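# Move wooden block from bench onto cart floor by handle

## Task

Pick the wooden block up from the bench and put it down lying flat on the floor of the cart, at the end with the handle, next to the profiles. The drop flap must stay open, and anything already in its finished state must still be that way at the end. Finish with both grippers empty, released and withdrawn so no part of the robot is on or over the cart and nothing is being touched, with the robot upright and not tipped or leaning.

## Robot and tools

Robot: a Rainbow Robotics RB-Y1 on two driven wheels plus two rear casters. It has a folding torso (squat, shift, pitch, yaw), a head with pan and tilt, and two seven-joint arms, each ending in a parallel gripper. The base is 0.58 m wide, reaches 0.10 m in front of the wheel axle and 0.57 m behind it, and sweeps a 0.58 m radius when turning in place. Each wrist has a camera case sticking out sideways that can strike things.

Frames: all positions are in metres. The base frame sits on the floor midway between the drive wheels, with x forward, y to the left and z up. The chest, left_hand and right_hand readings are in this frame; a hand point is the spot between its finger pads, the fingers point along the hand's -z and close along its x. Printed hand positions can be off, more so at long reach or under load. base_odometry is relative to where the base began the scene and counts wheel turns only, so slip and bumps corrupt it; heading is in rad, positive left.

Tool move: one action per call. Possible actions: "base" and/or "joints" (optionally with "min_time_s" or "contact_limits"); or "target" alone or with "min_time_s"; or "contact_limits" alone. An empty move just reports state and images.
- base: a single velocity command {"x_m_s", "turn_rad_s", "for_s"}. x_m_s is forward speed in m/s, 0 or 0.005 to 0.4 in magnitude (negative reverses). turn_rad_s is rotation rate, positive left, 0 or 0.02 to 1.509 in magnitude. for_s is duration, 0.1 to 5 s. Omitted velocities are 0. These are speeds, not a destination; distance is roughly speed times for_s, with 0.4 m/s² (turn 0.5 rad/s²) ramps, so the base coasts up to 1 s (turns up to 3.1 s) after. If |x| + 0.27|turn| exceeds 0.4 both are scaled down. No sideways motion.
- joints: an object of absolute target angles keyed by joint name (rad, grippers in m as pad opening 0 to 0.1). Ranges: torso_squat_rad 0 to 1.2, torso_shift_rad -0.3 to 0.6, torso_pitch_rad -0.2 to 1.4, torso_yaw_rad -1.5 to 1.5 (lift both arms out at least 0.2 rad first); left_shoulder_roll_rad 0 to 3.141, right_shoulder_roll_rad -3.141 to 0 (away from body is positive left, negative right); shoulder pitch ±2.356 (negative swings forward/up); shoulder yaw ±2.094; elbow -2.617 to 0.01 (negative bends); forearm roll ±3.141; wrist pitch -1.57 to 1.919; hand roll ±2.705; head_pan_rad ±0.523 (positive left); head_tilt_rad -0.35 to 1.57 (positive down). Torso combos must hold: squat+shift<=1.52; squat-shift+pitch<=1.57; shift+0.5pitch-0.4squat<=0.7; shift+0.3pitch-0.5squat<=0.39, or it stops short as off_target.
- target: an absolute pose for one hand: side "left" or "right", x, y, z in the base frame (-3 to 3 m), quat_wxyz as the hand lines print it. It is solved once to joint angles, so the path arcs; split long moves into short steps. It is refused while another move runs.
- min_time_s: 0.1 to 8 s, the shortest duration for the arm, head and torso motions.
- contact_limits: per gripper current cap in mA, 200 to 672.5 (start value 672.5); lower means softer grip.
- cameras: list from head_camera, left_wrist_camera, right_wrist_camera, all; [] for none. blocking: true (default) waits until everything is at rest; false returns within about 0.5 s.

Tool wait: seconds 0 to 10, plus cameras; returns state. stop: brakes all running motion. zoom_image: camera name plus region [x0, y0, x1, y1] in pixels, at most 504×504. read_manual returns licence text only. finished_scene with scene number ends the scene irreversibly.

Grasping: to grip, command an opening at least 0.005 m narrower than the object; the gripper then reads off_target or done, both fine. Each arm handles up to 3 kg.

Results: move gives done or the worst status. Hand targets give reached (within 10 mm, 2°), short with the error, or refused with a reason. A refused call, or an unrequested stop (contact_stop, time_out, limit_stop_at_<name>), cancels the rest of that reply's move, wait and finished_scene calls. off_target means the joint rested away from its goal and may still push. not_followed or "joint command not followed" means the arm-collision check withheld the arm. limit_stop_at_own_body_* is the self-collision guard, not a push. on_its_own lists things you did not command. lidar_m gives 12 ranges in 30° sectors, first straight ahead then counter-clockwise, measured at 0.23 m height. motor_effort shows wheel load in percent; above about 30 at rest suggests pushing on something. Wrist force/torque and joint torque lines are raw and offset. wheel_motors_off=1 means the wheels stalled and are off for 2 s.

Avoid: driving into furniture (the base does not stop itself, and a caught upper body can tip the robot); heavy loads held far ahead of the wheels or abrupt stops while driving forward; arms striking or squeezing each other, including a gripper closing on the other hand; pressing hard enough to hit a joint load limit (torque fault, 10 s freeze); long stretched-arm holds that overheat motors (brakes at 80 °C); dropping the block, releasing it while it moves, slamming it, or knocking other items. Something may occasionally nudge loose objects. Finish upright, hands open and clear of the cart and block.

Each tool is called after "Emit:" by a JSON object that holds its "op" and its "data", one argument or row to a line.

## Session

Emit:
{"op": "move", "data": {

}}

Emit:
{"op": "move", "data": {
  "joints": {"head_tilt_rad":0.75,"head_pan_rad":0.5},
  "cameras": ["head_camera"]
}}

Emit:
{"op": "move", "data": {
  "joints": {"head_tilt_rad":0.75,"head_pan_rad":0},
  "cameras": ["head_camera"]
}}

Emit:
{"op": "move", "data": {
  "joints": {"head_tilt_rad":0.75,"head_pan_rad":-0.5},
  "cameras": ["head_camera"]
}}

Scene clock: 0.00 s.
Joint torques (N m): no reading
External joint torques (N m): no reading
Motor temperatures (°C): left_arm=[30 28 32 36 34 33 38] | right_arm=[34 30 32 30 35 36 34]
Wrist force (N): no reading
Wrist torque (N m): no reading
Wrist force, peak (N): no reading
base_odometry: x=+0.000 y=+0.000 heading=+0.000
lidar_m: 0.75 1.03 1.57 4.58 1.52 1.08 1.02 1.07 1.44 3.60 1.10 0.78
base_status: not commanded
joint_positions: torso_squat_rad=+0.350 torso_shift_rad=+0.000 torso_pitch_rad=+0.000 torso_yaw_rad=+0.000 left_shoulder_pitch_rad=+0.037 left_shoulder_roll_rad=+0.004 left_shoulder_yaw_rad=-0.043 left_elbow_rad=-0.196 left_forearm_roll_rad=-0.014 left_wrist_pitch_rad=+0.002 left_hand_roll_rad=+0.027 left_gripper_m=+0.099 right_shoulder_pitch_rad=-0.040 right_shoulder_roll_rad=-0.021 right_shoulder_yaw_rad=-0.018 right_elbow_rad=-0.235 right_forearm_roll_rad=+0.049 right_wrist_pitch_rad=-0.014 right_hand_roll_rad=+0.035 right_gripper_m=+0.099 head_pan_rad=+0.000 head_tilt_rad=+0.400
joint_status: not commanded
wheel_motors_off: 0
motor_effort: left_wheel=+0 right_wheel=+0
chest: x=-0.2280 y=+0.0001 z=+1.2475 quat_wxyz=(+1.000, +0.000, +0.000, +0.000) (m; base frame)
left_hand: x=-0.1598 y=+0.2200 z=+0.5653 quat_wxyz=(+0.997, +0.000, -0.079, -0.009) (m; base frame)
right_hand: x=-0.0823 y=-0.2360 z=+0.5770 quat_wxyz=(+0.989, -0.016, -0.142, +0.041) (m; base frame)
pictures: head_camera, left_wrist_camera, right_wrist_camera
camera_calibration:
left_wrist_camera: T_world_to_cam=[[0.988724, 0.00955725, 0.149443, 0.0708295], [-0.0605519, -0.88722, 0.457355, -0.0439141], [0.13696, -0.461247, -0.876637, 0.69141], [0, 0, 0, 1]] pos_world=[-0.167385, 0.279272, 0.615616]
right_wrist_camera: T_world_to_cam=[[-0.945892, -0.11441, -0.303643, 0.0691098], [-0.245093, 0.865166, 0.437513, -0.0414065], [0.212646, 0.488261, -0.846394, 0.69334], [0, 0, 0, 1]] pos_world=[-0.0922137, -0.2948, 0.62594]

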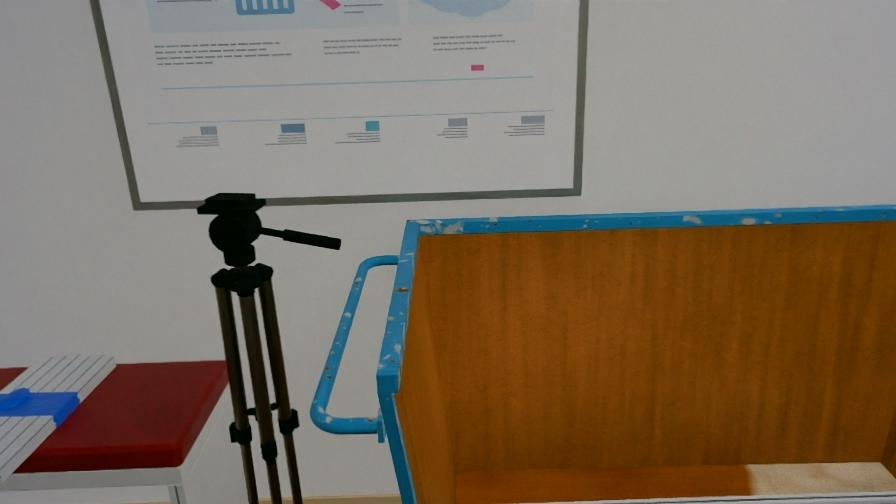

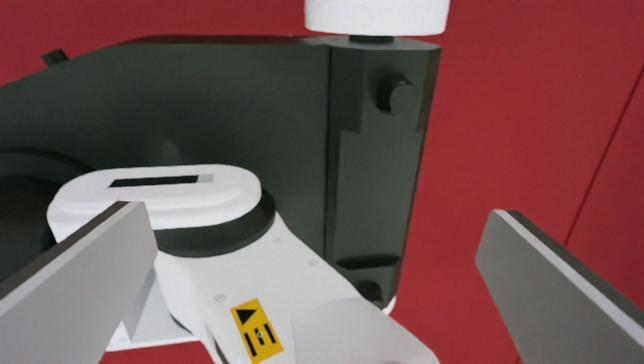

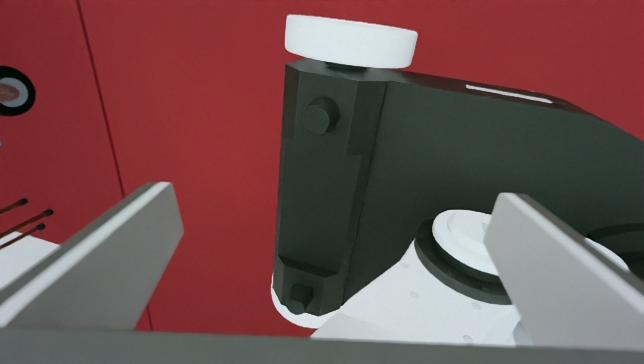

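Scene clock: 1.00 s.
Joint torques (N m): left_arm=[-1.56 -0.75 0.68 -0.48 -0.13 -0.55 -0.13] | right_arm=[-3.64 -0.59 -0.77 -1.42 0.04 -0.56 0]
External joint torques (N m): left_arm=[-0.18 -0.9 0.67 0.08 -0.14 -0.13 -0.12] | right_arm=[-0.04 0.53 -0.73 0.22 -0.02 0.03 -0.02]
Motor temperatures (°C): left_arm=[30 28 32 36 34 33 38] | right_arm=[34 30 32 30 35 36 34]
Wrist force (N): left_arm=[-0.1 1.3 -7.8] | right_arm=[-2.6 0.9 -4.7]
Wrist torque (N m): left_arm=[-0.30 0.15 0.11] | right_arm=[-0.08 -0.10 -0.10]
Wrist force, peak (N): left_arm=[0.1 1.6 -7.9] | right_arm=[-2.9 0.8 -5.4]
move: done
base_odometry: x=+0.000 y=+0.000 heading=+0.000
lidar_m: 0.74 1.04 1.57 4.56 1.51 1.06 1.01 1.09 1.44 3.61 1.10 0.79
base_status: not commanded
joint_positions: torso_squat_rad=+0.350 torso_shift_rad=+0.000 torso_pitch_rad=+0.000 torso_yaw_rad=+0.000 left_shoulder_pitch_rad=+0.037 left_shoulder_roll_rad=+0.004 left_shoulder_yaw_rad=-0.043 left_elbow_rad=-0.196 left_forearm_roll_rad=-0.014 left_wrist_pitch_rad=+0.002 left_hand_roll_rad=+0.027 left_gripper_m=+0.099 right_shoulder_pitch_rad=-0.040 right_shoulder_roll_rad=-0.021 right_shoulder_yaw_rad=-0.018 right_elbow_rad=-0.235 right_forearm_roll_rad=+0.049 right_wrist_pitch_rad=-0.014 right_hand_roll_rad=+0.035 right_gripper_m=+0.099 head_pan_rad=+0.500 head_tilt_rad=+0.750
joint_status: all done
wheel_motors_off: 0
motor_effort: left_wheel=+0(1) right_wheel=+0(2)
chest: x=-0.2280 y=+0.0001 z=+1.2475 quat_wxyz=(+1.000, +0.000, +0.000, +0.000) (m; base frame)
left_hand: x=-0.1598 y=+0.2200 z=+0.5653 quat_wxyz=(+0.997, +0.000, -0.079, -0.009) (m; base frame)
right_hand: x=-0.0823 y=-0.2360 z=+0.5770 quat_wxyz=(+0.989, -0.016, -0.142, +0.041) (m; base frame)
pictures: head_camera
camera_calibration:
head_camera: T_world_to_cam=[[0.476648, -0.878535, -0.0313629, 0.142779], [-0.572985, -0.28342, -0.769, 1.04683], [0.666705, 0.384513, -0.638478, 1.00665], [0, 0, 0, 1]] pos_world=[-0.139374, 0.0350592, 1.45221]

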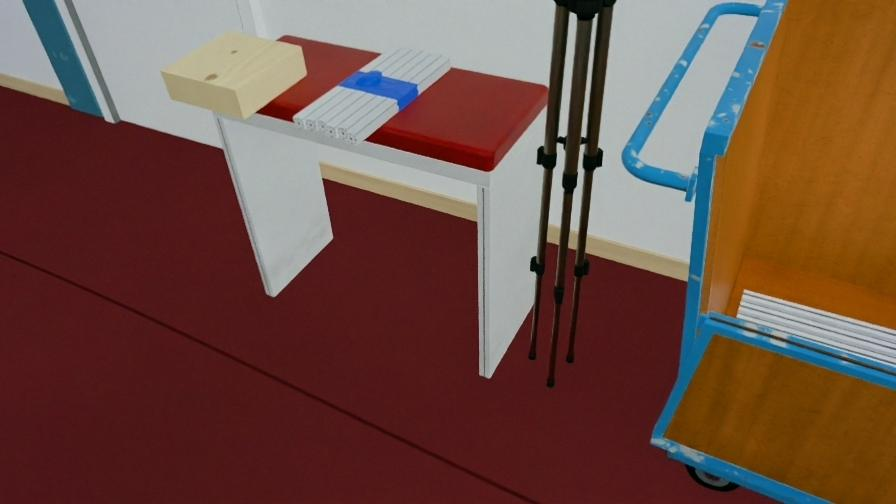

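Scene clock: 2.00 s.
Joint torques (N m): left_arm=[-1.64 -0.97 0.92 -0.58 -0.05 -0.7 -0.06] | right_arm=[-3.38 -0.49 -0.73 -1.49 -0.09 -0.58 -0.03]
External joint torques (N m): left_arm=[-0.26 -1.12 0.91 -0.03 -0.05 -0.28 -0.05] | right_arm=[0.22 0.63 -0.69 0.15 -0.15 0.01 -0.05]
Motor temperatures (°C): left_arm=[30 28 32 36 34 33 38] | right_arm=[34 30 32 30 35 36 34]
Wrist force (N): left_arm=[0.0 1.1 -7.6] | right_arm=[-2.7 1.0 -4.6]
Wrist torque (N m): left_arm=[-0.30 0.17 0.11] | right_arm=[-0.10 -0.12 -0.10]
Wrist force, peak (N): left_arm=[-0.7 1.3 -8.3] | right_arm=[-2.9 1.1 -5.3]
move: done
base_odometry: x=+0.000 y=+0.000 heading=+0.000
lidar_m: 0.73 1.03 1.56 4.57 1.51 1.07 1.02 1.08 1.44 3.62 1.08 0.79
base_status: not commanded
joint_positions: torso_squat_rad=+0.350 torso_shift_rad=+0.000 torso_pitch_rad=+0.000 torso_yaw_rad=+0.000 left_shoulder_pitch_rad=+0.037 left_shoulder_roll_rad=+0.004 left_shoulder_yaw_rad=-0.043 left_elbow_rad=-0.196 left_forearm_roll_rad=-0.014 left_wrist_pitch_rad=+0.002 left_hand_roll_rad=+0.027 left_gripper_m=+0.099 right_shoulder_pitch_rad=-0.040 right_shoulder_roll_rad=-0.021 right_shoulder_yaw_rad=-0.018 right_elbow_rad=-0.235 right_forearm_roll_rad=+0.049 right_wrist_pitch_rad=-0.014 right_hand_roll_rad=+0.035 right_gripper_m=+0.099 head_pan_rad=+0.000 head_tilt_rad=+0.750
joint_status: all done
wheel_motors_off: 0
motor_effort: left_wheel=+0(1) right_wheel=-1(2)
chest: x=-0.2280 y=+0.0001 z=+1.2475 quat_wxyz=(+1.000, +0.000, +0.000, +0.000) (m; base frame)
left_hand: x=-0.1598 y=+0.2200 z=+0.5653 quat_wxyz=(+0.997, +0.000, -0.079, -0.009) (m; base frame)
right_hand: x=-0.0823 y=-0.2360 z=+0.5770 quat_wxyz=(+0.989, -0.016, -0.142, +0.041) (m; base frame)
pictures: head_camera
camera_calibration:
head_camera: T_world_to_cam=[[-0.00287247, -0.999504, -0.0313571, 0.0440107], [-0.638739, 0.0259608, -0.768985, 1.03318], [0.769418, 0.0178201, -0.638497, 1.02793], [0, 0, 0, 1]] pos_world=[-0.130844, -0.00115112, 1.45221]

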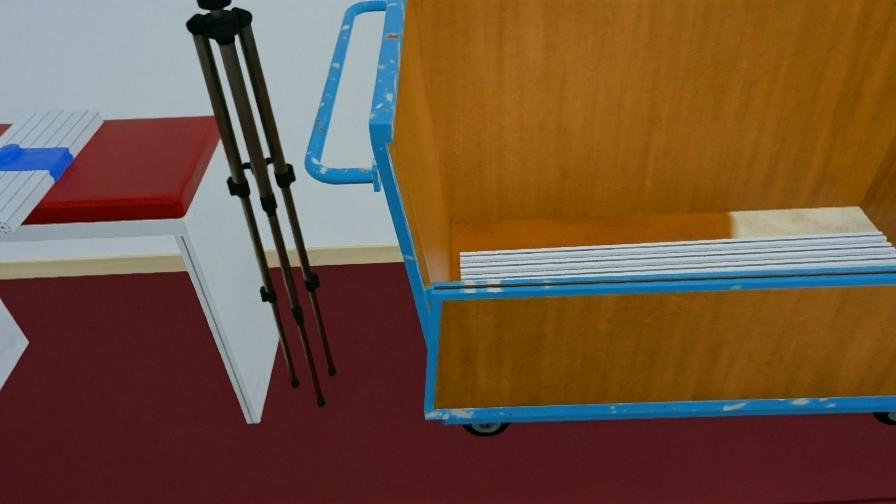

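Scene clock: 3.00 s.
Joint torques (N m): left_arm=[-1.94 -0.63 0.83 -0.39 -0.06 -0.65 -0.03] | right_arm=[-3.51 -0.52 -0.78 -1.54 -0.02 -0.58 0.02]
External joint torques (N m): left_arm=[-0.56 -0.78 0.82 0.16 -0.06 -0.23 -0.02] | right_arm=[0.09 0.6 -0.74 0.09 -0.08 0.02 0]
Motor temperatures (°C): left_arm=[30 28 32 36 34 33 38] | right_arm=[34 30 32 30 35 36 34]
Wrist force (N): left_arm=[-0.6 1.8 -7.9] | right_arm=[-2.8 0.9 -4.8]
Wrist torque (N m): left_arm=[-0.38 0.07 0.06] | right_arm=[-0.08 -0.13 -0.12]
Wrist force, peak (N): left_arm=[0.3 1.8 -8.1] | right_arm=[-2.9 1.1 -5.5]
move: done
base_odometry: x=+0.000 y=+0.000 heading=+0.000
lidar_m: 0.74 1.04 1.57 4.56 1.51 1.09 1.02 1.08 1.43 3.60 1.10 0.78
base_status: not commanded
joint_positions: torso_squat_rad=+0.350 torso_shift_rad=+0.000 torso_pitch_rad=+0.000 torso_yaw_rad=+0.000 left_shoulder_pitch_rad=+0.037 left_shoulder_roll_rad=+0.004 left_shoulder_yaw_rad=-0.043 left_elbow_rad=-0.196 left_forearm_roll_rad=-0.014 left_wrist_pitch_rad=+0.002 left_hand_roll_rad=+0.027 left_gripper_m=+0.099 right_shoulder_pitch_rad=-0.040 right_shoulder_roll_rad=-0.021 right_shoulder_yaw_rad=-0.018 right_elbow_rad=-0.235 right_forearm_roll_rad=+0.049 right_wrist_pitch_rad=-0.014 right_hand_roll_rad=+0.035 right_gripper_m=+0.099 head_pan_rad=-0.500 head_tilt_rad=+0.750
joint_status: all done
wheel_motors_off: 0
motor_effort: left_wheel=+0(1) right_wheel=-1(1)
chest: x=-0.2280 y=+0.0001 z=+1.2475 quat_wxyz=(+1.000, +0.000, +0.000, +0.000) (m; base frame)
left_hand: x=-0.1598 y=+0.2200 z=+0.5653 quat_wxyz=(+0.997, +0.000, -0.079, -0.009) (m; base frame)
right_hand: x=-0.0823 y=-0.2360 z=+0.5770 quat_wxyz=(+0.989, -0.016, -0.142, +0.041) (m; base frame)
pictures: head_camera
camera_calibration:
head_camera: T_world_to_cam=[[-0.481709, -0.87577, -0.0313537, -0.0546831], [-0.548069, 0.328992, -0.769016, 1.05187], [0.683796, -0.353258, -0.638461, 1.01028], [0, 0, 0, 1]] pos_world=[-0.140673, -0.0370551, 1.45221]

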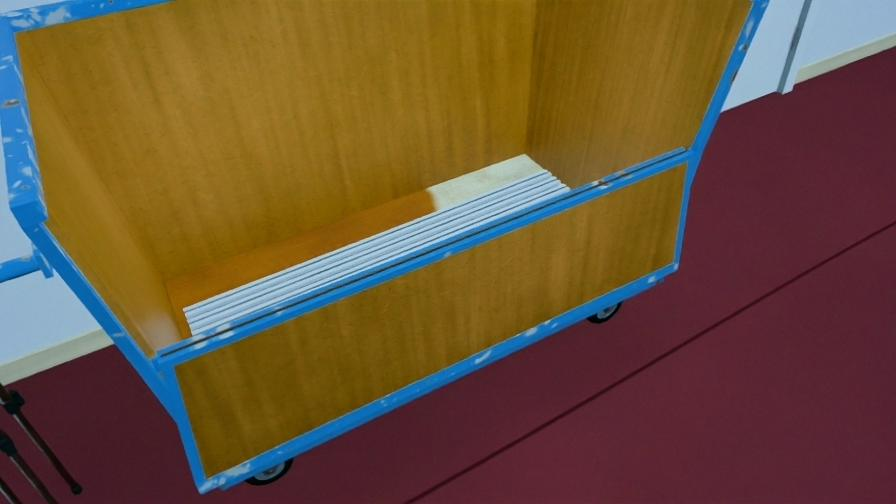

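Emit:
{"op": "zoom_image", "data": {
  "camera": "head_camera",
  "region": [0, 150, 448, 402]
}}

Emit:
{"op": "move", "data": {
  "joints": {"head_tilt_rad":0.7,"head_pan_rad":-0.1,"torso_squat_rad":0},
  "cameras": ["head_camera"]
}}

Emit:
{"op": "zoom_image", "data": {
  "camera": "head_camera",
  "region": [400, 120, 896, 400]
}}

Emit:
{"op": "move", "data": {
  "joints": {"head_tilt_rad":0.7,"head_pan_rad":0.5},
  "cameras": ["head_camera"]
}}

Emit:
{"op": "zoom_image", "data": {
  "camera": "head_camera",
  "region": [100, 0, 600, 300]
}}

Scaled by 1.125 from the camera's 896x504 image, which has a finer 1280x720 frame.

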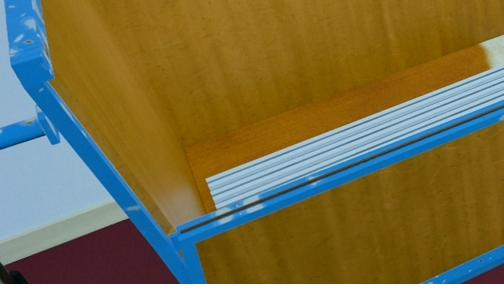

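Scene clock: 15.23 s.
Joint torques (N m): left_arm=[-1.63 -0.71 0.83 -0.47 -0.06 -0.7 -0.01] | right_arm=[-3.31 -0.63 -0.47 -1.35 -0.1 -0.68 -0.13]
External joint torques (N m): left_arm=[-0.25 -0.85 0.82 0.09 -0.07 -0.27 0] | right_arm=[0.29 0.48 -0.43 0.28 -0.16 -0.08 -0.15]
Motor temperatures (°C): left_arm=[30 28 32 36 34 33 38] | right_arm=[34 30 32 30 35 36 34]
Wrist force (N): left_arm=[-0.6 1.6 -8.0] | right_arm=[-2.6 0.9 -5.0]
Wrist torque (N m): left_arm=[-0.34 0.07 0.08] | right_arm=[-0.08 -0.11 -0.13]
Wrist force, peak (N): left_arm=[0.2 1.5 -8.5] | right_arm=[-2.7 1.6 -5.5]
move: done
base_odometry: x=+0.000 y=+0.000 heading=+0.000
lidar_m: 0.75 1.04 1.57 4.57 1.51 1.08 1.03 1.07 1.44 3.61 1.08 0.78
base_status: not commanded
joint_positions: torso_squat_rad=+0.000 torso_shift_rad=+0.000 torso_pitch_rad=+0.000 torso_yaw_rad=+0.000 left_shoulder_pitch_rad=+0.037 left_shoulder_roll_rad=+0.004 left_shoulder_yaw_rad=-0.043 left_elbow_rad=-0.196 left_forearm_roll_rad=-0.014 left_wrist_pitch_rad=+0.002 left_hand_roll_rad=+0.027 left_gripper_m=+0.099 right_shoulder_pitch_rad=-0.040 right_shoulder_roll_rad=-0.021 right_shoulder_yaw_rad=-0.018 right_elbow_rad=-0.235 right_forearm_roll_rad=+0.049 right_wrist_pitch_rad=-0.014 right_hand_roll_rad=+0.035 right_gripper_m=+0.099 head_pan_rad=-0.100 head_tilt_rad=+0.700
joint_status: all done
wheel_motors_off: 0
motor_effort: left_wheel=+0(1) right_wheel=+0(3)
chest: x=-0.2279 y=+0.0001 z=+1.2899 quat_wxyz=(+1.000, +0.000, +0.000, +0.000) (m; base frame)
left_hand: x=-0.1598 y=+0.2200 z=+0.6077 quat_wxyz=(+0.997, +0.000, -0.079, -0.009) (m; base frame)
right_hand: x=-0.0824 y=-0.2360 z=+0.6195 quat_wxyz=(+0.989, -0.016, -0.142, +0.041) (m; base frame)
pictures: head_camera
camera_calibration:
head_camera: T_world_to_cam=[[-0.101079, -0.99438, -0.0314848, 0.025265], [-0.594038, 0.0857098, -0.799858, 1.12106], [0.798061, -0.0621457, -0.599363, 1.00245], [0, 0, 0, 1]] pos_world=[-0.131511, -0.00866501, 1.49832]

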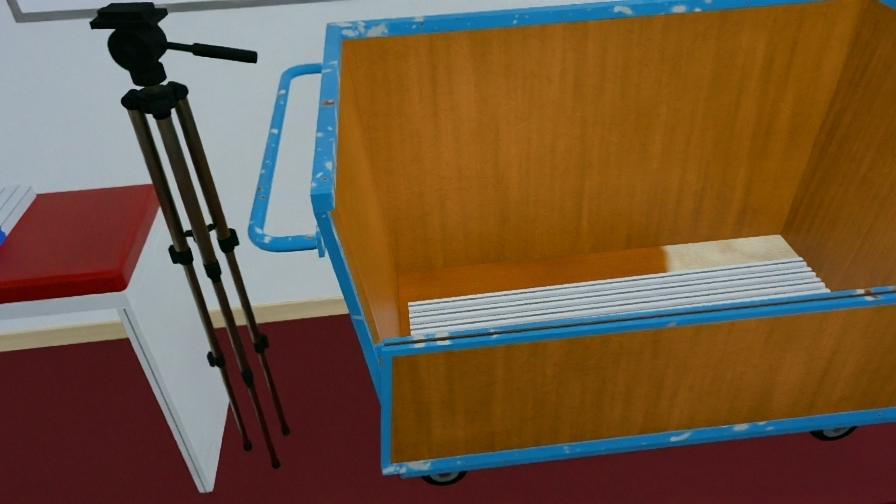

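Scaled by 1.016 from the camera's 896x504 image, which has a finer 1280x720 frame.

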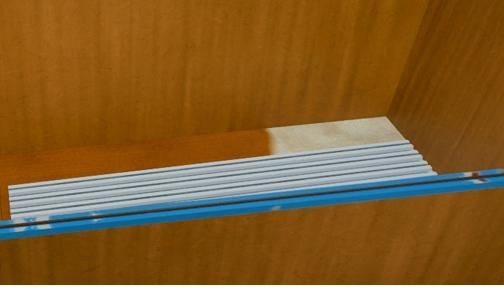

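Scene clock: 16.30 s.
Joint torques (N m): left_arm=[-1.59 -0.88 0.9 -0.49 -0.03 -0.6 -0.07] | right_arm=[-3.27 -0.7 -0.52 -1.47 -0.07 -0.51 -0.01]
External joint torques (N m): left_arm=[-0.21 -1.02 0.89 0.06 -0.04 -0.18 -0.06] | right_arm=[0.32 0.42 -0.48 0.16 -0.14 0.08 -0.02]
Motor temperatures (°C): left_arm=[30 28 32 36 34 33 38] | right_arm=[34 30 32 30 35 36 34]
Wrist force (N): left_arm=[-0.4 0.8 -7.4] | right_arm=[-2.7 1.0 -4.9]
Wrist torque (N m): left_arm=[-0.25 0.13 0.08] | right_arm=[-0.07 -0.10 -0.08]
Wrist force, peak (N): left_arm=[-0.7 1.5 -8.1] | right_arm=[-2.9 0.8 -5.3]
move: done
base_odometry: x=+0.000 y=+0.000 heading=+0.000
lidar_m: 0.74 1.03 1.56 4.57 1.51 1.07 1.02 1.08 1.43 3.62 1.10 0.78
base_status: not commanded
joint_positions: torso_squat_rad=+0.000 torso_shift_rad=+0.000 torso_pitch_rad=+0.000 torso_yaw_rad=+0.000 left_shoulder_pitch_rad=+0.037 left_shoulder_roll_rad=+0.004 left_shoulder_yaw_rad=-0.043 left_elbow_rad=-0.196 left_forearm_roll_rad=-0.014 left_wrist_pitch_rad=+0.002 left_hand_roll_rad=+0.027 left_gripper_m=+0.099 right_shoulder_pitch_rad=-0.040 right_shoulder_roll_rad=-0.021 right_shoulder_yaw_rad=-0.018 right_elbow_rad=-0.235 right_forearm_roll_rad=+0.049 right_wrist_pitch_rad=-0.014 right_hand_roll_rad=+0.035 right_gripper_m=+0.099 head_pan_rad=+0.500 head_tilt_rad=+0.700
joint_status: all done
wheel_motors_off: 0
motor_effort: left_wheel=+0(1) right_wheel=+1(2)
chest: x=-0.2279 y=+0.0001 z=+1.2899 quat_wxyz=(+1.000, +0.000, +0.000, +0.000) (m; base frame)
left_hand: x=-0.1598 y=+0.2200 z=+0.6077 quat_wxyz=(+0.997, +0.000, -0.079, -0.009) (m; base frame)
right_hand: x=-0.0824 y=-0.2360 z=+0.6195 quat_wxyz=(+0.989, -0.016, -0.142, +0.041) (m; base frame)
pictures: head_camera
camera_calibration:
head_camera: T_world_to_cam=[[0.478029, -0.877777, -0.0315653, 0.144614], [-0.538749, -0.264635, -0.799824, 1.13245], [0.693714, 0.399344, -0.599404, 0.980972], [0, 0, 0, 1]] pos_world=[-0.139539, 0.0348779, 1.49832]

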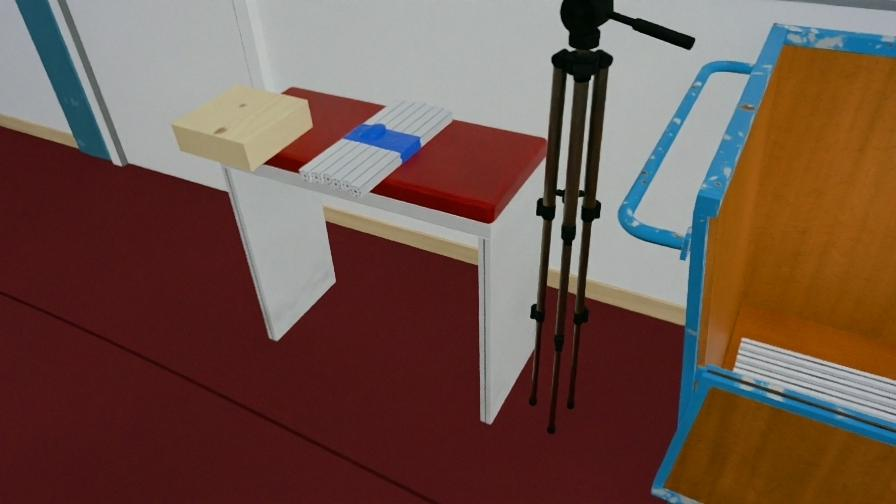

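Scaled by 1.008 from the camera's 896x504 image, which has a finer 1280x720 frame.

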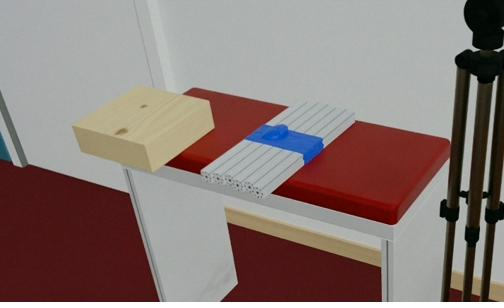

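Emit:
{"op": "move", "data": {
  "base": {"turn_rad_s":0.8,"for_s":1.963},
  "joints": {"head_pan_rad":-0.4,"torso_squat_rad":0.2},
  "cameras": ["head_camera"]
}}

Emit:
{"op": "move", "data": {
  "base": {"x_m_s":0.4,"for_s":3.05},
  "cameras": ["head_camera"]
}}

Emit:
{"op": "move", "data": {
  "base": {"turn_rad_s":-0.8,"for_s":1.963},
  "joints": {"head_pan_rad":0},
  "cameras": ["head_camera"]
}}

Scene clock: 22.77 s.
Joint torques (N m): left_arm=[-1.82 -0.78 0.34 -0.54 -0.13 -0.71 -0.02] | right_arm=[-3.49 -0.37 -0.54 -1.5 0.03 -0.46 -0.01]
External joint torques (N m): left_arm=[-0.44 -0.93 0.33 0.02 -0.14 -0.29 -0.01] | right_arm=[0.11 0.74 -0.5 0.13 -0.03 0.13 -0.02]
Motor temperatures (°C): left_arm=[30 28 32 35 34 33 38] | right_arm=[34 30 32 30 35 36 34]
Wrist force (N): left_arm=[-0.5 1.3 -7.7] | right_arm=[-2.3 1.2 -4.9]
Wrist torque (N m): left_arm=[-0.30 0.11 0.09] | right_arm=[-0.06 -0.08 -0.12]
Wrist force, peak (N): left_arm=[0.1 1.3 -8.6] | right_arm=[-2.9 1.0 -5.3]
move: done
base_odometry: x=+0.000 y=+0.000 heading=+1.573
lidar_m: 4.36 1.50 1.08 1.02 1.05 1.44 3.78 1.11 0.80 0.77 1.04 1.58
base_status: done (sent for 1.97 of 1.97 s)
joint_positions: torso_squat_rad=+0.200 torso_shift_rad=+0.000 torso_pitch_rad=+0.000 torso_yaw_rad=+0.000 left_shoulder_pitch_rad=+0.037 left_shoulder_roll_rad=+0.004 left_shoulder_yaw_rad=-0.043 left_elbow_rad=-0.196 left_forearm_roll_rad=-0.014 left_wrist_pitch_rad=+0.002 left_hand_roll_rad=+0.027 left_gripper_m=+0.099 right_shoulder_pitch_rad=-0.040 right_shoulder_roll_rad=-0.021 right_shoulder_yaw_rad=-0.018 right_elbow_rad=-0.235 right_forearm_roll_rad=+0.049 right_wrist_pitch_rad=-0.014 right_hand_roll_rad=+0.035 right_gripper_m=+0.099 head_pan_rad=-0.400 head_tilt_rad=+0.700
joint_status: all done
wheel_motors_off: 0
motor_effort: left_wheel=+6(34) right_wheel=+20(50)
chest: x=-0.2281 y=+0.0001 z=+1.2760 quat_wxyz=(+1.000, +0.000, +0.000, +0.000) (m; base frame)
left_hand: x=-0.1597 y=+0.2200 z=+0.5938 quat_wxyz=(+0.997, +0.000, -0.079, -0.009) (m; base frame)
right_hand: x=-0.0823 y=-0.2360 z=+0.6055 quat_wxyz=(+0.989, -0.016, -0.142, +0.041) (m; base frame)
pictures: head_camera
camera_calibration:
head_camera: T_world_to_cam=[[-0.390448, -0.920083, -0.0315748, -0.0347424], [-0.541899, 0.257417, -0.800052, 1.12079], [0.744242, -0.295268, -0.5991, 0.982854], [0, 0, 0, 1]] pos_world=[-0.137691, -0.0302705, 1.48442]

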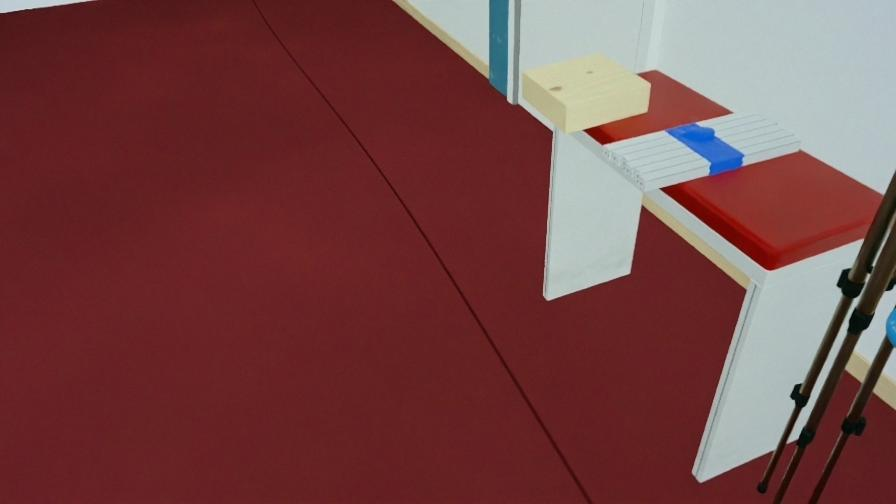

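Scene clock: 27.20 s.
Joint torques (N m): left_arm=[-1.22 -0.96 0.58 -0.38 -0.03 -0.64 0.02] | right_arm=[-3.2 -0.45 -0.3 -1.36 -0.09 -0.5 -0.02]
External joint torques (N m): left_arm=[0.16 -1.11 0.57 0.18 -0.03 -0.21 0.03] | right_arm=[0.39 0.67 -0.26 0.27 -0.15 0.1 -0.04]
Motor temperatures (°C): left_arm=[30 28 32 35 34 33 38] | right_arm=[34 30 32 30 35 36 34]
Wrist force (N): left_arm=[-0.5 0.6 -7.5] | right_arm=[-2.6 1.4 -4.9]
Wrist torque (N m): left_arm=[-0.21 0.10 0.08] | right_arm=[-0.15 -0.12 -0.13]
Wrist force, peak (N): left_arm=[-0.5 1.6 -8.2] | right_arm=[-3.6 1.3 -4.9]
move: done
base_odometry: x=-0.003 y=+1.227 heading=+1.574
lidar_m: 4.37 1.52 1.10 1.05 1.08 1.46 3.84 1.36 1.14 0.91 1.53 2.05
base_status: done (sent for 3.07 of 3.07 s)
joint_positions: torso_squat_rad=+0.200 torso_shift_rad=+0.000 torso_pitch_rad=+0.000 torso_yaw_rad=+0.000 left_shoulder_pitch_rad=+0.037 left_shoulder_roll_rad=+0.004 left_shoulder_yaw_rad=-0.043 left_elbow_rad=-0.196 left_forearm_roll_rad=-0.014 left_wrist_pitch_rad=+0.002 left_hand_roll_rad=+0.027 left_gripper_m=+0.099 right_shoulder_pitch_rad=-0.040 right_shoulder_roll_rad=-0.021 right_shoulder_yaw_rad=-0.018 right_elbow_rad=-0.235 right_forearm_roll_rad=+0.049 right_wrist_pitch_rad=-0.014 right_hand_roll_rad=+0.035 right_gripper_m=+0.099 head_pan_rad=-0.400 head_tilt_rad=+0.700
joint_status: not commanded
wheel_motors_off: 0
motor_effort: left_wheel=+17(48) right_wheel=-16(47)
chest: x=-0.2279 y=+0.0001 z=+1.2760 quat_wxyz=(+1.000, +0.000, +0.000, +0.000) (m; base frame)
left_hand: x=-0.1597 y=+0.2200 z=+0.5938 quat_wxyz=(+0.997, +0.000, -0.079, -0.009) (m; base frame)
right_hand: x=-0.0823 y=-0.2359 z=+0.6055 quat_wxyz=(+0.989, -0.016, -0.142, +0.041) (m; base frame)
pictures: head_camera
camera_calibration:
head_camera: T_world_to_cam=[[-0.390468, -0.920079, -0.0314636, -0.0348321], [-0.542128, 0.257425, -0.799894, 1.12063], [0.744065, -0.295275, -0.599316, 0.983003], [0, 0, 0, 1]] pos_world=[-0.137492, -0.0302705, 1.48442]

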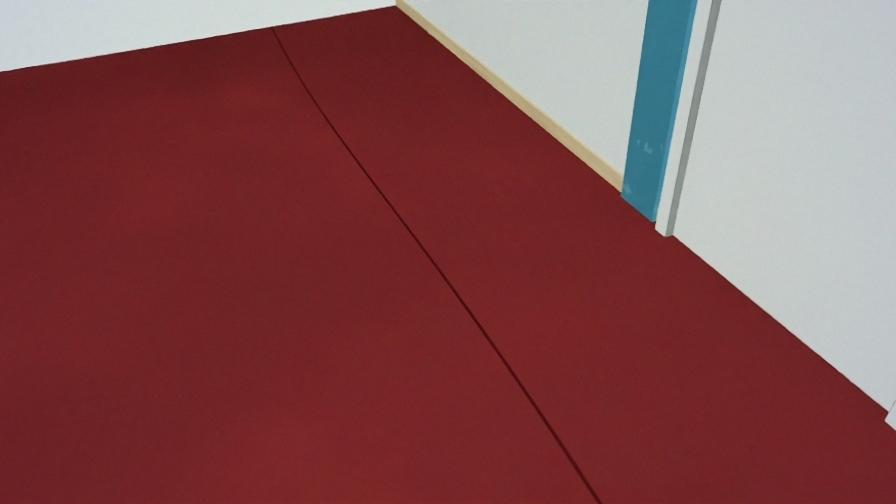

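Scene clock: 31.13 s.
Joint torques (N m): left_arm=[-1.73 -0.58 0.8 -0.38 -0.12 -0.65 -0.05] | right_arm=[-2.8 -0.85 -0.88 -1.2 -0.05 -0.56 -0.09]
External joint torques (N m): left_arm=[-0.35 -0.73 0.79 0.18 -0.12 -0.23 -0.05] | right_arm=[0.8 0.27 -0.84 0.44 -0.11 0.03 -0.1]
Motor temperatures (°C): left_arm=[30 28 32 35 34 33 37] | right_arm=[34 30 32 30 35 36 34]
Wrist force (N): left_arm=[-0.3 2.1 -7.6] | right_arm=[-2.5 1.0 -5.2]
Wrist torque (N m): left_arm=[-0.37 0.12 0.08] | right_arm=[-0.08 -0.09 -0.11]
Wrist force, peak (N): left_arm=[-0.4 1.5 -8.5] | right_arm=[-3.2 1.0 -5.3]
move: done
base_odometry: x=-0.004 y=+1.226 heading=+0.001
lidar_m: 0.89 1.54 2.03 4.37 1.54 1.08 1.04 1.10 1.48 3.69 1.36 1.12
base_status: done (sent for 1.97 of 1.97 s)
joint_positions: torso_squat_rad=+0.200 torso_shift_rad=+0.000 torso_pitch_rad=+0.000 torso_yaw_rad=+0.000 left_shoulder_pitch_rad=+0.037 left_shoulder_roll_rad=+0.004 left_shoulder_yaw_rad=-0.043 left_elbow_rad=-0.196 left_forearm_roll_rad=-0.014 left_wrist_pitch_rad=+0.002 left_hand_roll_rad=+0.027 left_gripper_m=+0.099 right_shoulder_pitch_rad=-0.040 right_shoulder_roll_rad=-0.021 right_shoulder_yaw_rad=-0.018 right_elbow_rad=-0.235 right_forearm_roll_rad=+0.049 right_wrist_pitch_rad=-0.014 right_hand_roll_rad=+0.035 right_gripper_m=+0.099 head_pan_rad=+0.000 head_tilt_rad=+0.700
joint_status: all done
wheel_motors_off: 0
motor_effort: left_wheel=+22(47) right_wheel=+2(50)
chest: x=-0.2280 y=+0.0001 z=+1.2760 quat_wxyz=(+1.000, +0.000, +0.000, +0.000) (m; base frame)
left_hand: x=-0.1597 y=+0.2200 z=+0.5938 quat_wxyz=(+0.997, +0.000, -0.079, -0.009) (m; base frame)
right_hand: x=-0.0823 y=-0.2359 z=+0.6055 quat_wxyz=(+0.989, -0.016, -0.142, +0.041) (m; base frame)
pictures: head_camera
camera_calibration:
head_camera: T_world_to_cam=[[-0.00130483, -0.999504, -0.0314619, 0.0452811], [-0.59956, 0.0259618, -0.799908, 1.10883], [0.800329, 0.0178195, -0.599297, 0.994558], [0, 0, 0, 1]] pos_world=[-0.131105, -0.00125112, 1.48442]

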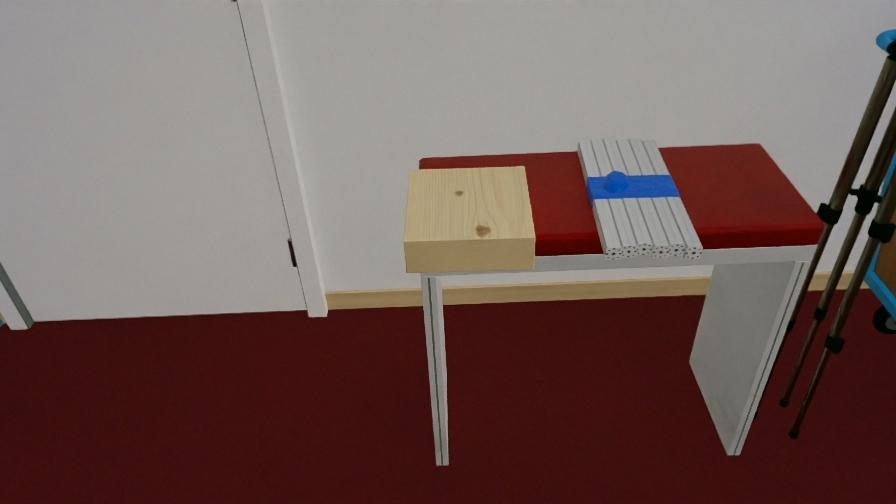

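Emit:
{"op": "move", "data": {
  "base": {"x_m_s":0.3,"for_s":1.2},
  "joints": {"head_tilt_rad":0.9},
  "cameras": ["head_camera"]
}}

Emit:
{"op": "zoom_image", "data": {
  "camera": "head_camera",
  "region": [330, 50, 690, 350]
}}

Scene clock: 34.37 s.
Joint torques (N m): left_arm=[-0.85 -0.68 0.53 -0.49 -0.1 -0.67 -0.08] | right_arm=[-3.07 -0.2 -0.56 -1.27 0.01 -0.49 0.05]
External joint torques (N m): left_arm=[0.53 -0.84 0.51 0.07 -0.11 -0.24 -0.07] | right_arm=[0.53 0.91 -0.52 0.36 -0.06 0.1 0.04]
Motor temperatures (°C): left_arm=[30 28 32 35 34 33 37] | right_arm=[34 30 32 30 35 36 34]
Wrist force (N): left_arm=[0.0 0.8 -7.4] | right_arm=[-2.9 1.0 -4.4]
Wrist torque (N m): left_arm=[-0.20 0.17 0.06] | right_arm=[-0.08 -0.18 -0.11]
Wrist force, peak (N): left_arm=[0.3 1.6 -8.3] | right_arm=[-3.3 0.9 -5.5]
move: done
base_odometry: x=+0.356 y=+1.227 heading=+0.001
lidar_m: 0.55 1.19 1.56 4.01 2.09 1.48 1.41 1.47 1.96 1.66 0.84 0.89
base_status: done (sent for 1.2 of 1.2 s)
joint_positions: torso_squat_rad=+0.200 torso_shift_rad=+0.000 torso_pitch_rad=+0.000 torso_yaw_rad=+0.000 left_shoulder_pitch_rad=+0.037 left_shoulder_roll_rad=+0.004 left_shoulder_yaw_rad=-0.043 left_elbow_rad=-0.196 left_forearm_roll_rad=-0.014 left_wrist_pitch_rad=+0.002 left_hand_roll_rad=+0.027 left_gripper_m=+0.099 right_shoulder_pitch_rad=-0.040 right_shoulder_roll_rad=-0.021 right_shoulder_yaw_rad=-0.018 right_elbow_rad=-0.235 right_forearm_roll_rad=+0.049 right_wrist_pitch_rad=-0.014 right_hand_roll_rad=+0.035 right_gripper_m=+0.099 head_pan_rad=+0.000 head_tilt_rad=+0.900
joint_status: all done
wheel_motors_off: 0
motor_effort: left_wheel=-11(48) right_wheel=+13(47)
chest: x=-0.2279 y=+0.0001 z=+1.2760 quat_wxyz=(+1.000, +0.000, +0.000, +0.000) (m; base frame)
left_hand: x=-0.1597 y=+0.2200 z=+0.5938 quat_wxyz=(+0.997, +0.000, -0.079, -0.009) (m; base frame)
right_hand: x=-0.0823 y=-0.2359 z=+0.6055 quat_wxyz=(+0.989, -0.016, -0.142, +0.041) (m; base frame)
pictures: head_camera
camera_calibration:
head_camera: T_world_to_cam=[[-0.00760343, -0.999502, -0.0306411, 0.0427783], [-0.74653, 0.0260606, -0.664841, 0.879223], [0.665308, 0.0178194, -0.746356, 1.18381], [0, 0, 0, 1]] pos_world=[-0.130904, -0.00125083, 1.46939]

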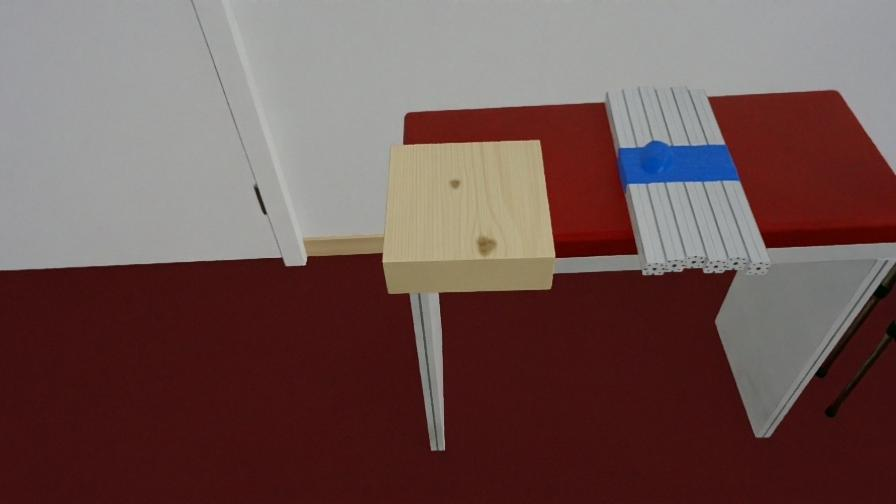

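Scaled by 1.400 from the camera's 896x504 image, which has a finer 1280x720 frame.

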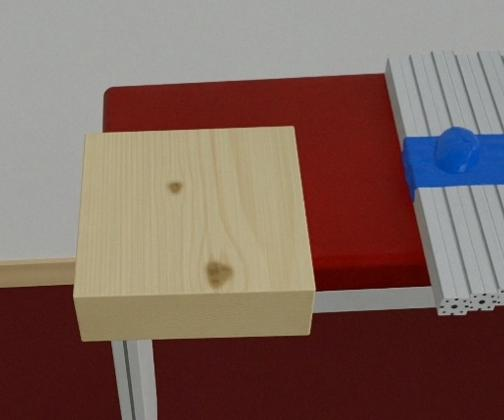

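Emit:
{"op": "move", "data": {
  "base": {"turn_rad_s":-0.6,"for_s":1.4},
  "joints": {"head_tilt_rad":0.65,"head_pan_rad":-0.5,"torso_squat_rad":0},
  "cameras": ["head_camera"]
}}

Emit:
{"op": "zoom_image", "data": {
  "camera": "head_camera",
  "region": [400, 0, 896, 280]
}}

Scene clock: 57.97 s.
Joint torques (N m): left_arm=[-1.26 -0.52 0.64 -0.4 -0.02 -0.7 0.03] | right_arm=[-3.09 -0.75 -0.67 -1.19 -0.18 -0.51 -0.12]
External joint torques (N m): left_arm=[0.13 -0.66 0.63 0.16 -0.02 -0.27 0.03] | right_arm=[0.51 0.37 -0.63 0.45 -0.24 0.09 -0.13]
Motor temperatures (°C): left_arm=[30 28 32 35 34 33 37] | right_arm=[34 30 32 30 35 36 34]
Wrist force (N): left_arm=[0.0 1.4 -8.0] | right_arm=[-2.8 1.0 -4.9]
Wrist torque (N m): left_arm=[-0.33 0.17 0.10] | right_arm=[-0.09 -0.13 -0.09]
Wrist force, peak (N): left_arm=[-0.3 1.3 -8.6] | right_arm=[-2.8 1.5 -5.4]
move: done
base_odometry: x=+0.356 y=+1.227 heading=-0.839
lidar_m: 0.84 1.15 0.53 1.26 1.97 3.37 1.74 1.43 1.41 1.57 2.46 1.18
base_status: done (sent for 1.4 of 1.4 s)
joint_positions: torso_squat_rad=+0.000 torso_shift_rad=+0.000 torso_pitch_rad=+0.000 torso_yaw_rad=+0.000 left_shoulder_pitch_rad=+0.037 left_shoulder_roll_rad=+0.004 left_shoulder_yaw_rad=-0.043 left_elbow_rad=-0.196 left_forearm_roll_rad=-0.014 left_wrist_pitch_rad=+0.002 left_hand_roll_rad=+0.027 left_gripper_m=+0.099 right_shoulder_pitch_rad=-0.040 right_shoulder_roll_rad=-0.021 right_shoulder_yaw_rad=-0.018 right_elbow_rad=-0.235 right_forearm_roll_rad=+0.049 right_wrist_pitch_rad=-0.014 right_hand_roll_rad=+0.035 right_gripper_m=+0.099 head_pan_rad=-0.500 head_tilt_rad=+0.650
joint_status: all done
wheel_motors_off: 0
motor_effort: left_wheel=+18(48) right_wheel=+9(55)
chest: x=-0.2280 y=+0.0001 z=+1.2899 quat_wxyz=(+1.000, +0.000, +0.000, +0.000) (m; base frame)
left_hand: x=-0.1597 y=+0.2200 z=+0.6077 quat_wxyz=(+0.997, +0.000, -0.079, -0.009) (m; base frame)
right_hand: x=-0.0823 y=-0.2359 z=+0.6195 quat_wxyz=(+0.989, -0.016, -0.142, +0.041) (m; base frame)
pictures: head_camera
camera_calibration:
head_camera: T_world_to_cam=[[-0.478958, -0.877271, -0.0315406, -0.052538], [-0.477958, 0.290748, -0.828868, 1.18816], [0.736312, -0.381918, -0.558554, 0.929119], [0, 0, 0, 1]] pos_world=[-0.141396, -0.0366971, 1.50213]

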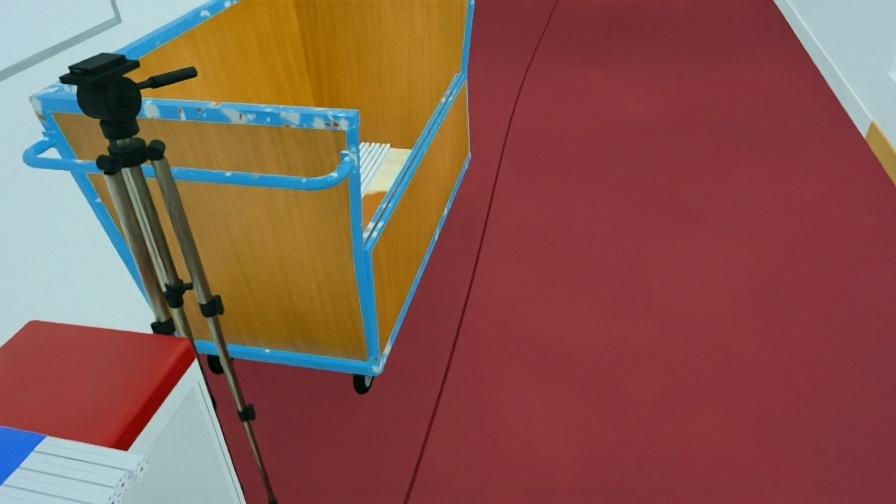

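Scaled by 1.016 from the camera's 896x504 image, which has a finer 1280x720 frame.

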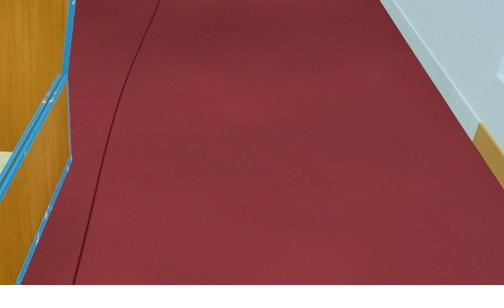

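Emit:
{"op": "move", "data": {
  "base": {"turn_rad_s":-0.7,"for_s":1.407},
  "cameras": []
}}

Emit:
{"op": "move", "data": {
  "base": {"x_m_s":0.4,"for_s":3.55},
  "cameras": []
}}

Emit:
{"op": "move", "data": {
  "base": {"turn_rad_s":0.8,"for_s":2.28},
  "joints": {"head_pan_rad":0.1,"head_tilt_rad":0.9},
  "cameras": ["head_camera"]
}}

Scene clock: 68.30 s.
Joint torques (N m): left_arm=[-1.59 -0.87 0.91 -0.45 -0.14 -0.68 0.04] | right_arm=[-3.24 -0.68 -0.51 -1.32 -0.16 -0.52 0.06]
External joint torques (N m): left_arm=[-0.21 -1.02 0.9 0.11 -0.14 -0.26 0.05] | right_arm=[0.36 0.44 -0.47 0.31 -0.22 0.08 0.05]
Motor temperatures (°C): left_arm=[30 28 32 35 34 33 37] | right_arm=[34 30 32 30 35 36 34]
Wrist force (N): left_arm=[-0.2 1.8 -7.5] | right_arm=[-2.8 0.7 -5.1]
Wrist torque (N m): left_arm=[-0.34 0.13 0.08] | right_arm=[-0.07 -0.13 -0.11]
Wrist force, peak (N): left_arm=[-0.6 1.0 -8.7] | right_arm=[-2.9 1.6 -5.3]
move: done
base_odometry: x=+0.356 y=+1.227 heading=-1.818
lidar_m: 2.71 1.18 0.84 1.15 0.53 1.30 2.23 2.99 1.68 1.40 1.39 1.60
base_status: done (sent for 1.4 of 1.4 s)
joint_positions: torso_squat_rad=+0.000 torso_shift_rad=+0.000 torso_pitch_rad=+0.000 torso_yaw_rad=+0.000 left_shoulder_pitch_rad=+0.037 left_shoulder_roll_rad=+0.004 left_shoulder_yaw_rad=-0.043 left_elbow_rad=-0.196 left_forearm_roll_rad=-0.014 left_wrist_pitch_rad=+0.002 left_hand_roll_rad=+0.027 left_gripper_m=+0.099 right_shoulder_pitch_rad=-0.040 right_shoulder_roll_rad=-0.021 right_shoulder_yaw_rad=-0.018 right_elbow_rad=-0.235 right_forearm_roll_rad=+0.049 right_wrist_pitch_rad=-0.014 right_hand_roll_rad=+0.035 right_gripper_m=+0.099 head_pan_rad=-0.500 head_tilt_rad=+0.650
joint_status: not commanded
wheel_motors_off: 0
motor_effort: left_wheel=+21(42) right_wheel=+7(15)
chest: x=-0.2280 y=+0.0001 z=+1.2899 quat_wxyz=(+1.000, +0.000, +0.000, +0.000) (m; base frame)
left_hand: x=-0.1598 y=+0.2201 z=+0.6077 quat_wxyz=(+0.997, +0.000, -0.079, -0.009) (m; base frame)
right_hand: x=-0.0823 y=-0.2359 z=+0.6195 quat_wxyz=(+0.989, -0.016, -0.142, +0.041) (m; base frame)
pictures: none
No camera images: "cameras" was empty.

Scene clock: 73.23 s.
Joint torques (N m): left_arm=[-1.05 -0.69 0.75 -0.44 -0.06 -0.68 0.06] | right_arm=[-3.08 -0.62 -0.48 -1.24 -0.16 -0.54 0.1]
External joint torques (N m): left_arm=[0.32 -0.84 0.73 0.11 -0.06 -0.26 0.07] | right_arm=[0.51 0.5 -0.44 0.39 -0.22 0.06 0.09]
Motor temperatures (°C): left_arm=[30 28 32 35 34 33 37] | right_arm=[34 30 32 30 35 36 34]
Wrist force (N): left_arm=[0.1 1.2 -7.4] | right_arm=[-2.7 1.0 -5.0]
Wrist torque (N m): left_arm=[-0.27 0.20 0.06] | right_arm=[-0.08 -0.14 -0.10]
Wrist force, peak (N): left_arm=[-0.4 1.4 -8.4] | right_arm=[-3.1 1.8 -5.1]
move: done
base_odometry: x=+0.006 y=-0.156 heading=-1.819
lidar_m: 1.91 3.34 0.92 0.77 0.77 1.17 3.06 2.14 1.20 1.00 0.99 1.14
base_status: done (sent for 3.57 of 3.57 s)
joint_positions: torso_squat_rad=+0.000 torso_shift_rad=+0.000 torso_pitch_rad=+0.000 torso_yaw_rad=+0.000 left_shoulder_pitch_rad=+0.037 left_shoulder_roll_rad=+0.004 left_shoulder_yaw_rad=-0.043 left_elbow_rad=-0.196 left_forearm_roll_rad=-0.014 left_wrist_pitch_rad=+0.002 left_hand_roll_rad=+0.027 left_gripper_m=+0.099 right_shoulder_pitch_rad=-0.040 right_shoulder_roll_rad=-0.021 right_shoulder_yaw_rad=-0.018 right_elbow_rad=-0.235 right_forearm_roll_rad=+0.049 right_wrist_pitch_rad=-0.014 right_hand_roll_rad=+0.035 right_gripper_m=+0.099 head_pan_rad=-0.500 head_tilt_rad=+0.650
joint_status: not commanded
wheel_motors_off: 0
motor_effort: left_wheel=-10(51) right_wheel=+12(50)
chest: x=-0.2280 y=+0.0001 z=+1.2899 quat_wxyz=(+1.000, +0.000, +0.000, +0.000) (m; base frame)
left_hand: x=-0.1597 y=+0.2200 z=+0.6077 quat_wxyz=(+0.997, +0.000, -0.079, -0.009) (m; base frame)
right_hand: x=-0.0823 y=-0.2359 z=+0.6195 quat_wxyz=(+0.989, -0.016, -0.142, +0.041) (m; base frame)
pictures: none
No camera images: "cameras" was empty.

Scene clock: 77.47 s.
Joint torques (N m): left_arm=[-1.37 -0.72 0.82 -0.57 -0.06 -0.69 -0.04] | right_arm=[-3.13 -0.21 -0.84 -1.23 -0.07 -0.59 0.05]
External joint torques (N m): left_arm=[0.01 -0.88 0.81 -0.01 -0.07 -0.27 -0.03] | right_arm=[0.47 0.9 -0.8 0.4 -0.14 0.01 0.04]
Motor temperatures (°C): left_arm=[30 28 32 35 34 32 37] | right_arm=[34 30 32 30 35 36 34]
Wrist force (N): left_arm=[-0.3 1.6 -7.0] | right_arm=[-2.1 1.1 -5.3]
Wrist torque (N m): left_arm=[-0.33 0.14 0.11] | right_arm=[-0.07 0.00 -0.11]
Wrist force, peak (N): left_arm=[-0.1 1.4 -8.5] | right_arm=[-2.9 1.3 -5.5]
move: done
base_odometry: x=+0.006 y=-0.156 heading=-0.007
lidar_m: 0.78 0.80 1.71 4.55 1.48 1.05 0.98 1.03 1.39 3.41 1.14 0.82
base_status: done (sent for 2.27 of 2.27 s)
joint_positions: torso_squat_rad=+0.000 torso_shift_rad=+0.000 torso_pitch_rad=+0.000 torso_yaw_rad=+0.000 left_shoulder_pitch_rad=+0.037 left_shoulder_roll_rad=+0.004 left_shoulder_yaw_rad=-0.043 left_elbow_rad=-0.196 left_forearm_roll_rad=-0.014 left_wrist_pitch_rad=+0.002 left_hand_roll_rad=+0.027 left_gripper_m=+0.099 right_shoulder_pitch_rad=-0.040 right_shoulder_roll_rad=-0.021 right_shoulder_yaw_rad=-0.018 right_elbow_rad=-0.235 right_forearm_roll_rad=+0.049 right_wrist_pitch_rad=-0.014 right_hand_roll_rad=+0.035 right_gripper_m=+0.099 head_pan_rad=+0.100 head_tilt_rad=+0.900
joint_status: all done
wheel_motors_off: 0
motor_effort: left_wheel=+5(48) right_wheel=+21(44)
chest: x=-0.2280 y=+0.0001 z=+1.2899 quat_wxyz=(+1.000, +0.000, +0.000, +0.000) (m; base frame)
left_hand: x=-0.1597 y=+0.2200 z=+0.6077 quat_wxyz=(+0.997, +0.000, -0.079, -0.009) (m; base frame)
right_hand: x=-0.0823 y=-0.2360 z=+0.6195 quat_wxyz=(+0.989, -0.016, -0.142, +0.041) (m; base frame)
pictures: head_camera
camera_calibration:
head_camera: T_world_to_cam=[[0.0922591, -0.995264, -0.0306315, 0.0637721], [-0.745388, -0.0486337, -0.664854, 0.888715], [0.660216, 0.0841713, -0.746345, 1.19311], [0, 0, 0, 1]] pos_world=[-0.131159, 0.00626555, 1.48329]

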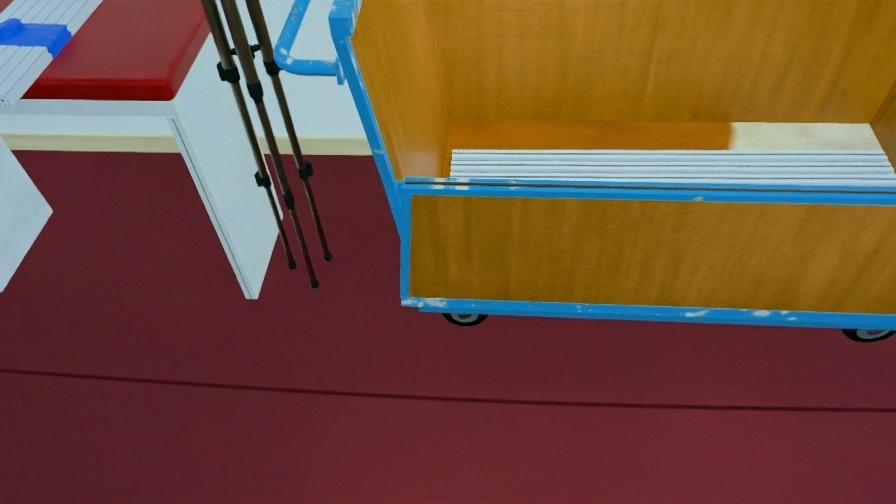

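Emit:
{"op": "move", "data": {
  "base": {"x_m_s":0.3,"for_s":1.5},
  "joints": {"head_pan_rad":0.1,"head_tilt_rad":1.1},
  "cameras": ["head_camera"]
}}

Emit:
{"op": "zoom_image", "data": {
  "camera": "head_camera",
  "region": [300, 0, 800, 280]
}}

Scene clock: 81.43 s.
Joint torques (N m): left_arm=[-0.95 -1.09 0.6 -0.58 -0.02 -0.65 -0.02] | right_arm=[-3.46 -0.34 -0.69 -1.27 -0.04 -0.63 -0.01]
External joint torques (N m): left_arm=[0.43 -1.25 0.59 -0.02 -0.03 -0.23 -0.01] | right_arm=[0.14 0.78 -0.65 0.36 -0.1 -0.04 -0.02]
Motor temperatures (°C): left_arm=[30 28 32 35 34 32 37] | right_arm=[34 30 32 30 35 36 34]
Wrist force (N): left_arm=[-0.3 1.0 -8.4] | right_arm=[-2.7 0.7 -4.8]
Wrist torque (N m): left_arm=[-0.23 0.15 0.07] | right_arm=[-0.03 -0.11 -0.09]
Wrist force, peak (N): left_arm=[-0.5 1.4 -8.6] | right_arm=[-3.0 0.7 -5.7]
move: done
base_odometry: x=+0.456 y=-0.158 heading=-0.006
lidar_m: 0.32 0.34 0.75 3.82 2.14 1.52 1.44 1.50 1.99 4.93 0.49 0.35
base_status: done (sent for 1.5 of 1.5 s)
joint_positions: torso_squat_rad=+0.000 torso_shift_rad=+0.000 torso_pitch_rad=+0.000 torso_yaw_rad=+0.000 left_shoulder_pitch_rad=+0.037 left_shoulder_roll_rad=+0.004 left_shoulder_yaw_rad=-0.043 left_elbow_rad=-0.196 left_forearm_roll_rad=-0.014 left_wrist_pitch_rad=+0.002 left_hand_roll_rad=+0.027 left_gripper_m=+0.099 right_shoulder_pitch_rad=-0.040 right_shoulder_roll_rad=-0.021 right_shoulder_yaw_rad=-0.018 right_elbow_rad=-0.235 right_forearm_roll_rad=+0.049 right_wrist_pitch_rad=-0.014 right_hand_roll_rad=+0.035 right_gripper_m=+0.099 head_pan_rad=+0.100 head_tilt_rad=+1.100
joint_status: all done
wheel_motors_off: 0
motor_effort: left_wheel=+13(48) right_wheel=-12(48)
chest: x=-0.2280 y=+0.0001 z=+1.2899 quat_wxyz=(+1.000, +0.000, +0.000, +0.000) (m; base frame)
left_hand: x=-0.1597 y=+0.2200 z=+0.6077 quat_wxyz=(+0.997, +0.000, -0.079, -0.009) (m; base frame)
right_hand: x=-0.0823 y=-0.2360 z=+0.6195 quat_wxyz=(+0.989, -0.016, -0.142, +0.041) (m; base frame)
pictures: head_camera
camera_calibration:
head_camera: T_world_to_cam=[[0.0863083, -0.99586, -0.0285371, 0.0594211], [-0.862013, -0.0602861, -0.503288, 0.623963], [0.499484, 0.0680373, -0.863647, 1.33485], [0, 0, 0, 1]] pos_world=[-0.134003, 0.00597138, 1.46857]

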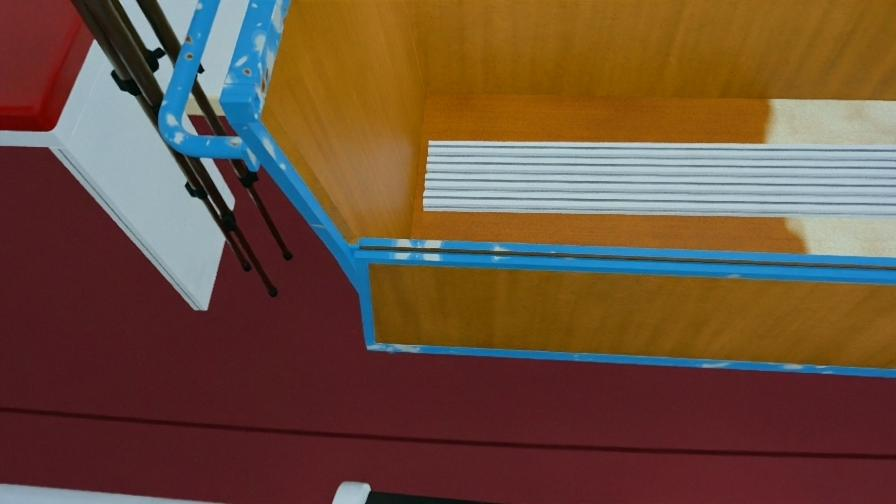

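Scaled by 1.008 from the camera's 896x504 image, which has a finer 1280x720 frame.

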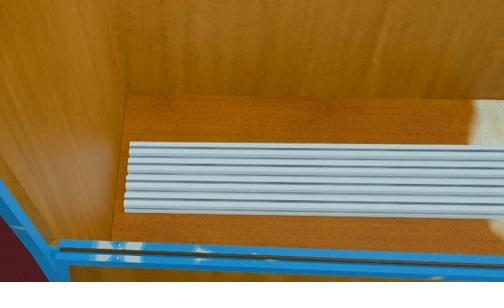

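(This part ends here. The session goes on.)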